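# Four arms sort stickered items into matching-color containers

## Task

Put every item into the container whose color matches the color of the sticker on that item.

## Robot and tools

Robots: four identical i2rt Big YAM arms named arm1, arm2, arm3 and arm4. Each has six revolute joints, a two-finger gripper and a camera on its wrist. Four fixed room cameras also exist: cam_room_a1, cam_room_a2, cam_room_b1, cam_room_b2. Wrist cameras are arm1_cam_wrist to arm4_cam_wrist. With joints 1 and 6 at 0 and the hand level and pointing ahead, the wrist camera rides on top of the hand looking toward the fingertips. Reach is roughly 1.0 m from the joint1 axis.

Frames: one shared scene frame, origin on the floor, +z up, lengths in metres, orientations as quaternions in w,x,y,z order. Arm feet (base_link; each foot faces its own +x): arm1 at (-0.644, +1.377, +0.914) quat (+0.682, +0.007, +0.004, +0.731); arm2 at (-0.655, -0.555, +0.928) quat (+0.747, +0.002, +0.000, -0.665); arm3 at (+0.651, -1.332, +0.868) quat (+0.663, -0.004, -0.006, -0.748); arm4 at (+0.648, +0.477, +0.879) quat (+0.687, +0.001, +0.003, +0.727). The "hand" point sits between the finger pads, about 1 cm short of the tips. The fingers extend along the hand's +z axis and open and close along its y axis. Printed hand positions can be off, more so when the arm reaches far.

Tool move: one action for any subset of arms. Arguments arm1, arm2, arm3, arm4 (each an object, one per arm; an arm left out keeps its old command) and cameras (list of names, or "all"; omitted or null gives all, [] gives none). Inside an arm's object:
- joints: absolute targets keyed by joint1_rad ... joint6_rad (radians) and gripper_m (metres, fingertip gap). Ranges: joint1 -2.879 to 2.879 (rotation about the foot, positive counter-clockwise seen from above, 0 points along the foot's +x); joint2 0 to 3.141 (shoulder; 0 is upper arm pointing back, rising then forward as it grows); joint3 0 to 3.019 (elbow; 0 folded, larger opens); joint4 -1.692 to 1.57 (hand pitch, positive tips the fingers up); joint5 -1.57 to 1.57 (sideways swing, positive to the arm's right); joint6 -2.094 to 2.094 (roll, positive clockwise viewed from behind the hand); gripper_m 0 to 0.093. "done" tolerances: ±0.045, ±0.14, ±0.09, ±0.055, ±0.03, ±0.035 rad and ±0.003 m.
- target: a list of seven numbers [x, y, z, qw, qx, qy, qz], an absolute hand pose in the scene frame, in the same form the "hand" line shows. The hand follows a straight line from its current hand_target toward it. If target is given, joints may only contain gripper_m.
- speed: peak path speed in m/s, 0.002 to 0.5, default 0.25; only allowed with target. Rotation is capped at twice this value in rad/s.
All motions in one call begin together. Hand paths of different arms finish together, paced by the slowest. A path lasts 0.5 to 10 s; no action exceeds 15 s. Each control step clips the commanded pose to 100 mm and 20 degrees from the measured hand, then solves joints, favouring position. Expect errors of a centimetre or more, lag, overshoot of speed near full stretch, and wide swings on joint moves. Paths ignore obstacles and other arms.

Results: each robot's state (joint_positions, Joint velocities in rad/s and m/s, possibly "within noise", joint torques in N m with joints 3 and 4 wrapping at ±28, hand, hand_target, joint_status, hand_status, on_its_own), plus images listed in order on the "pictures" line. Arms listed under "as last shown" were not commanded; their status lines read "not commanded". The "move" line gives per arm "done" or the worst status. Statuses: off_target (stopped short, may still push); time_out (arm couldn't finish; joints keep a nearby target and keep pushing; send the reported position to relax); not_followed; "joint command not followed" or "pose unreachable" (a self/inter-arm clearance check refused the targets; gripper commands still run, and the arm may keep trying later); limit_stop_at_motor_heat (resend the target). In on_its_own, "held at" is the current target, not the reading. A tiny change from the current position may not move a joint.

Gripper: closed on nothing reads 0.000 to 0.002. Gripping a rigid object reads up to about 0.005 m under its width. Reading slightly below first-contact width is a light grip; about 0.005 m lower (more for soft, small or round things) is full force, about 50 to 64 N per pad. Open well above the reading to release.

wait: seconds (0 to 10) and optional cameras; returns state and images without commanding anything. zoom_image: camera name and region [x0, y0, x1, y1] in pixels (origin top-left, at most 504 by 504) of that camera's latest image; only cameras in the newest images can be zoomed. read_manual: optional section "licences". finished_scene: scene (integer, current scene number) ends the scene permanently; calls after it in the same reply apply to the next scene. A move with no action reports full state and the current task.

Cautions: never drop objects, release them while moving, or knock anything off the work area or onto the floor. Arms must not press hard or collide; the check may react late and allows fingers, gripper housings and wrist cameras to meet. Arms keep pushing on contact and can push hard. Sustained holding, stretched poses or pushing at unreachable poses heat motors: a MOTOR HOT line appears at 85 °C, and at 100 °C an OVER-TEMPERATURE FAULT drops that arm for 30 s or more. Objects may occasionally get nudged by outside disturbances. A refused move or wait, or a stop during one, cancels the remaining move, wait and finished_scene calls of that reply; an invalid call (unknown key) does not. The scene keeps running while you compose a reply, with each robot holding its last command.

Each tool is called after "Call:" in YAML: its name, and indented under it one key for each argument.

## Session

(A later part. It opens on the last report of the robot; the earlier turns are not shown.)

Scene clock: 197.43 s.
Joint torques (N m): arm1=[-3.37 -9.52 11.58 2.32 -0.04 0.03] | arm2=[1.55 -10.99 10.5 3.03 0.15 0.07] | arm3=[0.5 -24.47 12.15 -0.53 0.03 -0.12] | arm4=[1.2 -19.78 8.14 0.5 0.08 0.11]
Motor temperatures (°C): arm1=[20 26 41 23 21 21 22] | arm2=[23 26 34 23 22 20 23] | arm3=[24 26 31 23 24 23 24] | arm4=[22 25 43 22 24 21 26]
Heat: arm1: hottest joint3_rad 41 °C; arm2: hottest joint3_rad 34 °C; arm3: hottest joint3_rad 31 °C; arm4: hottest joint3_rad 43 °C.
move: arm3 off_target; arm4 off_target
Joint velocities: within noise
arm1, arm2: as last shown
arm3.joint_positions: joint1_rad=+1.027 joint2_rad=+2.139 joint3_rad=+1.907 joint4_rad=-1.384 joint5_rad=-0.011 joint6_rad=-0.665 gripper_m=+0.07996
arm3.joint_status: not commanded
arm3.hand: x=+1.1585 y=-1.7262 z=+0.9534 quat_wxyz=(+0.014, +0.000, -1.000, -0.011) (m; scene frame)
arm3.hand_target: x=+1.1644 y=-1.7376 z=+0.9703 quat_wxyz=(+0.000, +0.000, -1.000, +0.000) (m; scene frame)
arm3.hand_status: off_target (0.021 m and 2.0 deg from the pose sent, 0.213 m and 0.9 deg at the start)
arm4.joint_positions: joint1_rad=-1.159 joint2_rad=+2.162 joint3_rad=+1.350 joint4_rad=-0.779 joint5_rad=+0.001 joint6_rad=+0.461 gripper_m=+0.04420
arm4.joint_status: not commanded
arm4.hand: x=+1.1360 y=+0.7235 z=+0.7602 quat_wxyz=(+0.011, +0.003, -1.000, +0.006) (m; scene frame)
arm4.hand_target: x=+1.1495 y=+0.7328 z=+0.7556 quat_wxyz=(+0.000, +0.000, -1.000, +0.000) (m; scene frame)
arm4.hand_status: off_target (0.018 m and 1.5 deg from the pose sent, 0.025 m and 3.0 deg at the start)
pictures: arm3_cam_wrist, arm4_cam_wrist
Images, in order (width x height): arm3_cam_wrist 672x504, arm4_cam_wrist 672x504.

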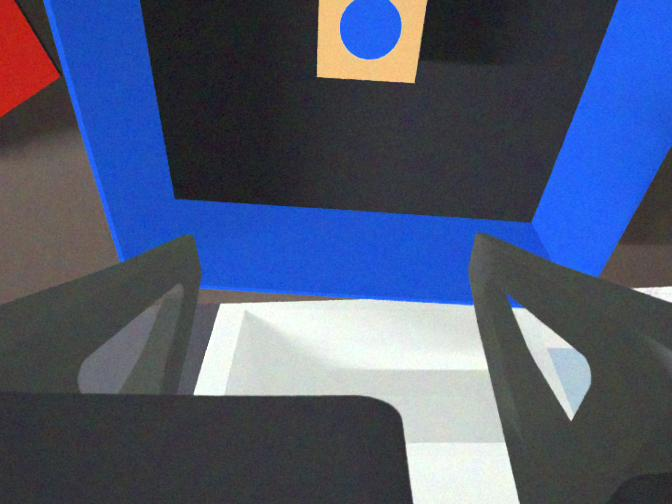

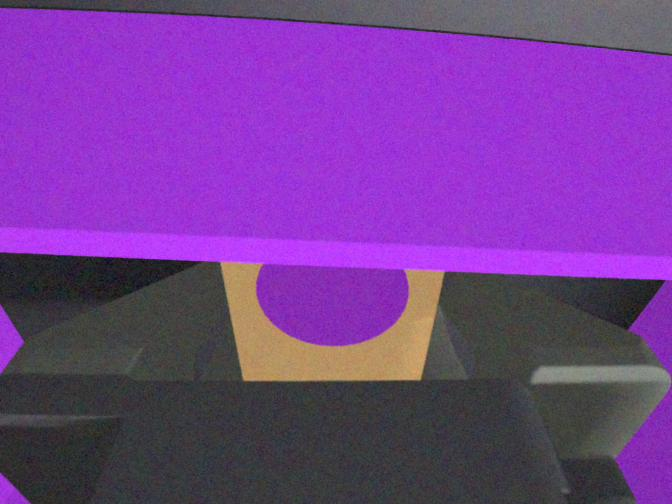

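Call:
move:
  arm4: {"joints":{"gripper_m":0.075}}
  cameras: []

Call:
move:
  arm4: {"target":[1.14,0.73,0.97,0,0,1,0],"speed":0.25}
  cameras: ["arm4_cam_wrist"]

Scene clock: 202.80 s.
Joint torques (N m): arm1=[-2.96 -9.23 11.64 2.35 -0.02 0.04] | arm2=[1.55 -11.11 10.47 3.07 0.15 0.06] | arm3=[0.5 -24.41 12.11 -0.53 0.02 -0.12] | arm4=[1.08 -19.19 8.28 0.34 0.05 0.12]
Motor temperatures (°C): arm1=[20 26 40 23 21 21 22] | arm2=[23 26 34 23 22 20 23] | arm3=[24 26 32 23 24 23 24] | arm4=[22 25 41 22 24 21 26]
Heat: arm1: hottest joint3_rad 40 °C; arm2: hottest joint3_rad 34 °C; arm3: hottest joint3_rad 32 °C; arm4: hottest joint3_rad 41 °C.
move: arm4 done
Joint velocities: within noise
arm1, arm2, arm3: as last shown
arm4.joint_positions: joint1_rad=-1.159 joint2_rad=+2.162 joint3_rad=+1.350 joint4_rad=-0.775 joint5_rad=+0.001 joint6_rad=+0.462 gripper_m=+0.07491
arm4.joint_status: all done
arm4.hand: x=+1.1368 y=+0.7239 z=+0.7602 quat_wxyz=(+0.009, +0.003, -1.000, +0.006) (m; scene frame)
arm4.hand_target: x=+1.1495 y=+0.7328 z=+0.7556 quat_wxyz=(+0.000, +0.000, -1.000, +0.000) (m; scene frame)
arm4.hand_status: not commanded
pictures: none
No camera images: "cameras" was empty.

Scene clock: 204.33 s.
Joint torques (N m): arm1=[-2.84 -9.41 11.54 2.4 -0.01 0.09] | arm2=[1.55 -10.99 10.5 3.06 0.14 0.06] | arm3=[0.62 -24.29 12.12 -0.5 0.02 -0.12] | arm4=[1.44 -20.13 10.29 -0.42 0.07 0.14]
Motor temperatures (°C): arm1=[20 26 40 23 21 21 22] | arm2=[23 26 34 23 22 20 23] | arm3=[24 26 32 23 24 23 24] | arm4=[22 25 41 22 24 21 26]
Heat: arm1: hottest joint3_rad 40 °C; arm2: hottest joint3_rad 34 °C; arm3: hottest joint3_rad 32 °C; arm4: hottest joint3_rad 41 °C.
move: arm4 off_target
Joint velocities: within noise
arm1.joint_positions: joint1_rad=-2.247 joint2_rad=+1.387 joint3_rad=+1.019 joint4_rad=+0.426 joint5_rad=-0.008 joint6_rad=+0.004 gripper_m=+0.09296
arm1.joint_status: not commanded
arm1.hand: x=-0.1269 y=+1.0223 z=+1.2972 quat_wxyz=(-0.690, -0.203, -0.661, +0.214) (m; scene frame)
arm1.hand_target: x=-0.1301 y=+1.0160 z=+1.2999 quat_wxyz=(-0.694, -0.206, -0.655, +0.218) (m; scene frame)
arm1.hand_status: not commanded
arm2, arm3: as last shown
arm4.joint_positions: joint1_rad=-1.159 joint2_rad=+1.856 joint3_rad=+1.458 joint4_rad=-1.193 joint5_rad=+0.001 joint6_rad=+0.464 gripper_m=+0.07491
arm4.joint_status: not commanded
arm4.hand: x=+1.1309 y=+0.7211 z=+0.9567 quat_wxyz=(+0.011, +0.002, -1.000, +0.007) (m; scene frame)
arm4.hand_target: x=+1.1396 y=+0.7298 z=+0.9701 quat_wxyz=(+0.000, +0.000, -1.000, +0.000) (m; scene frame)
arm4.hand_status: off_target (0.018 m and 1.5 deg from the pose sent, 0.210 m and 1.3 deg at the start)
pictures: arm4_cam_wrist
Images, in order (width x height): arm4_cam_wrist 672x504.

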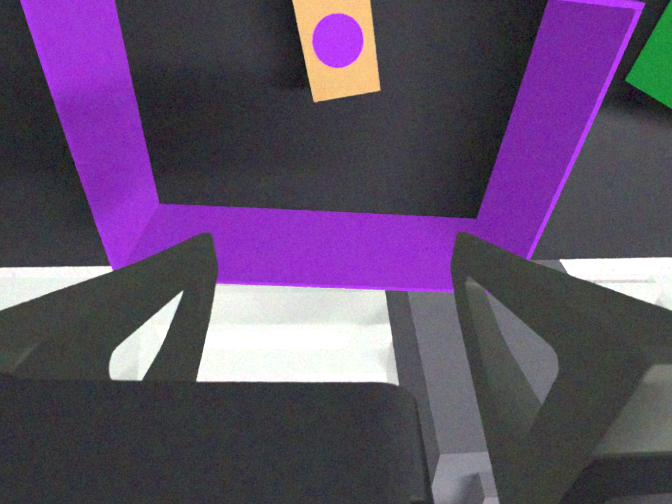

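Call:
finished_scene:
  scene: 3

The scene is finished: the task was done.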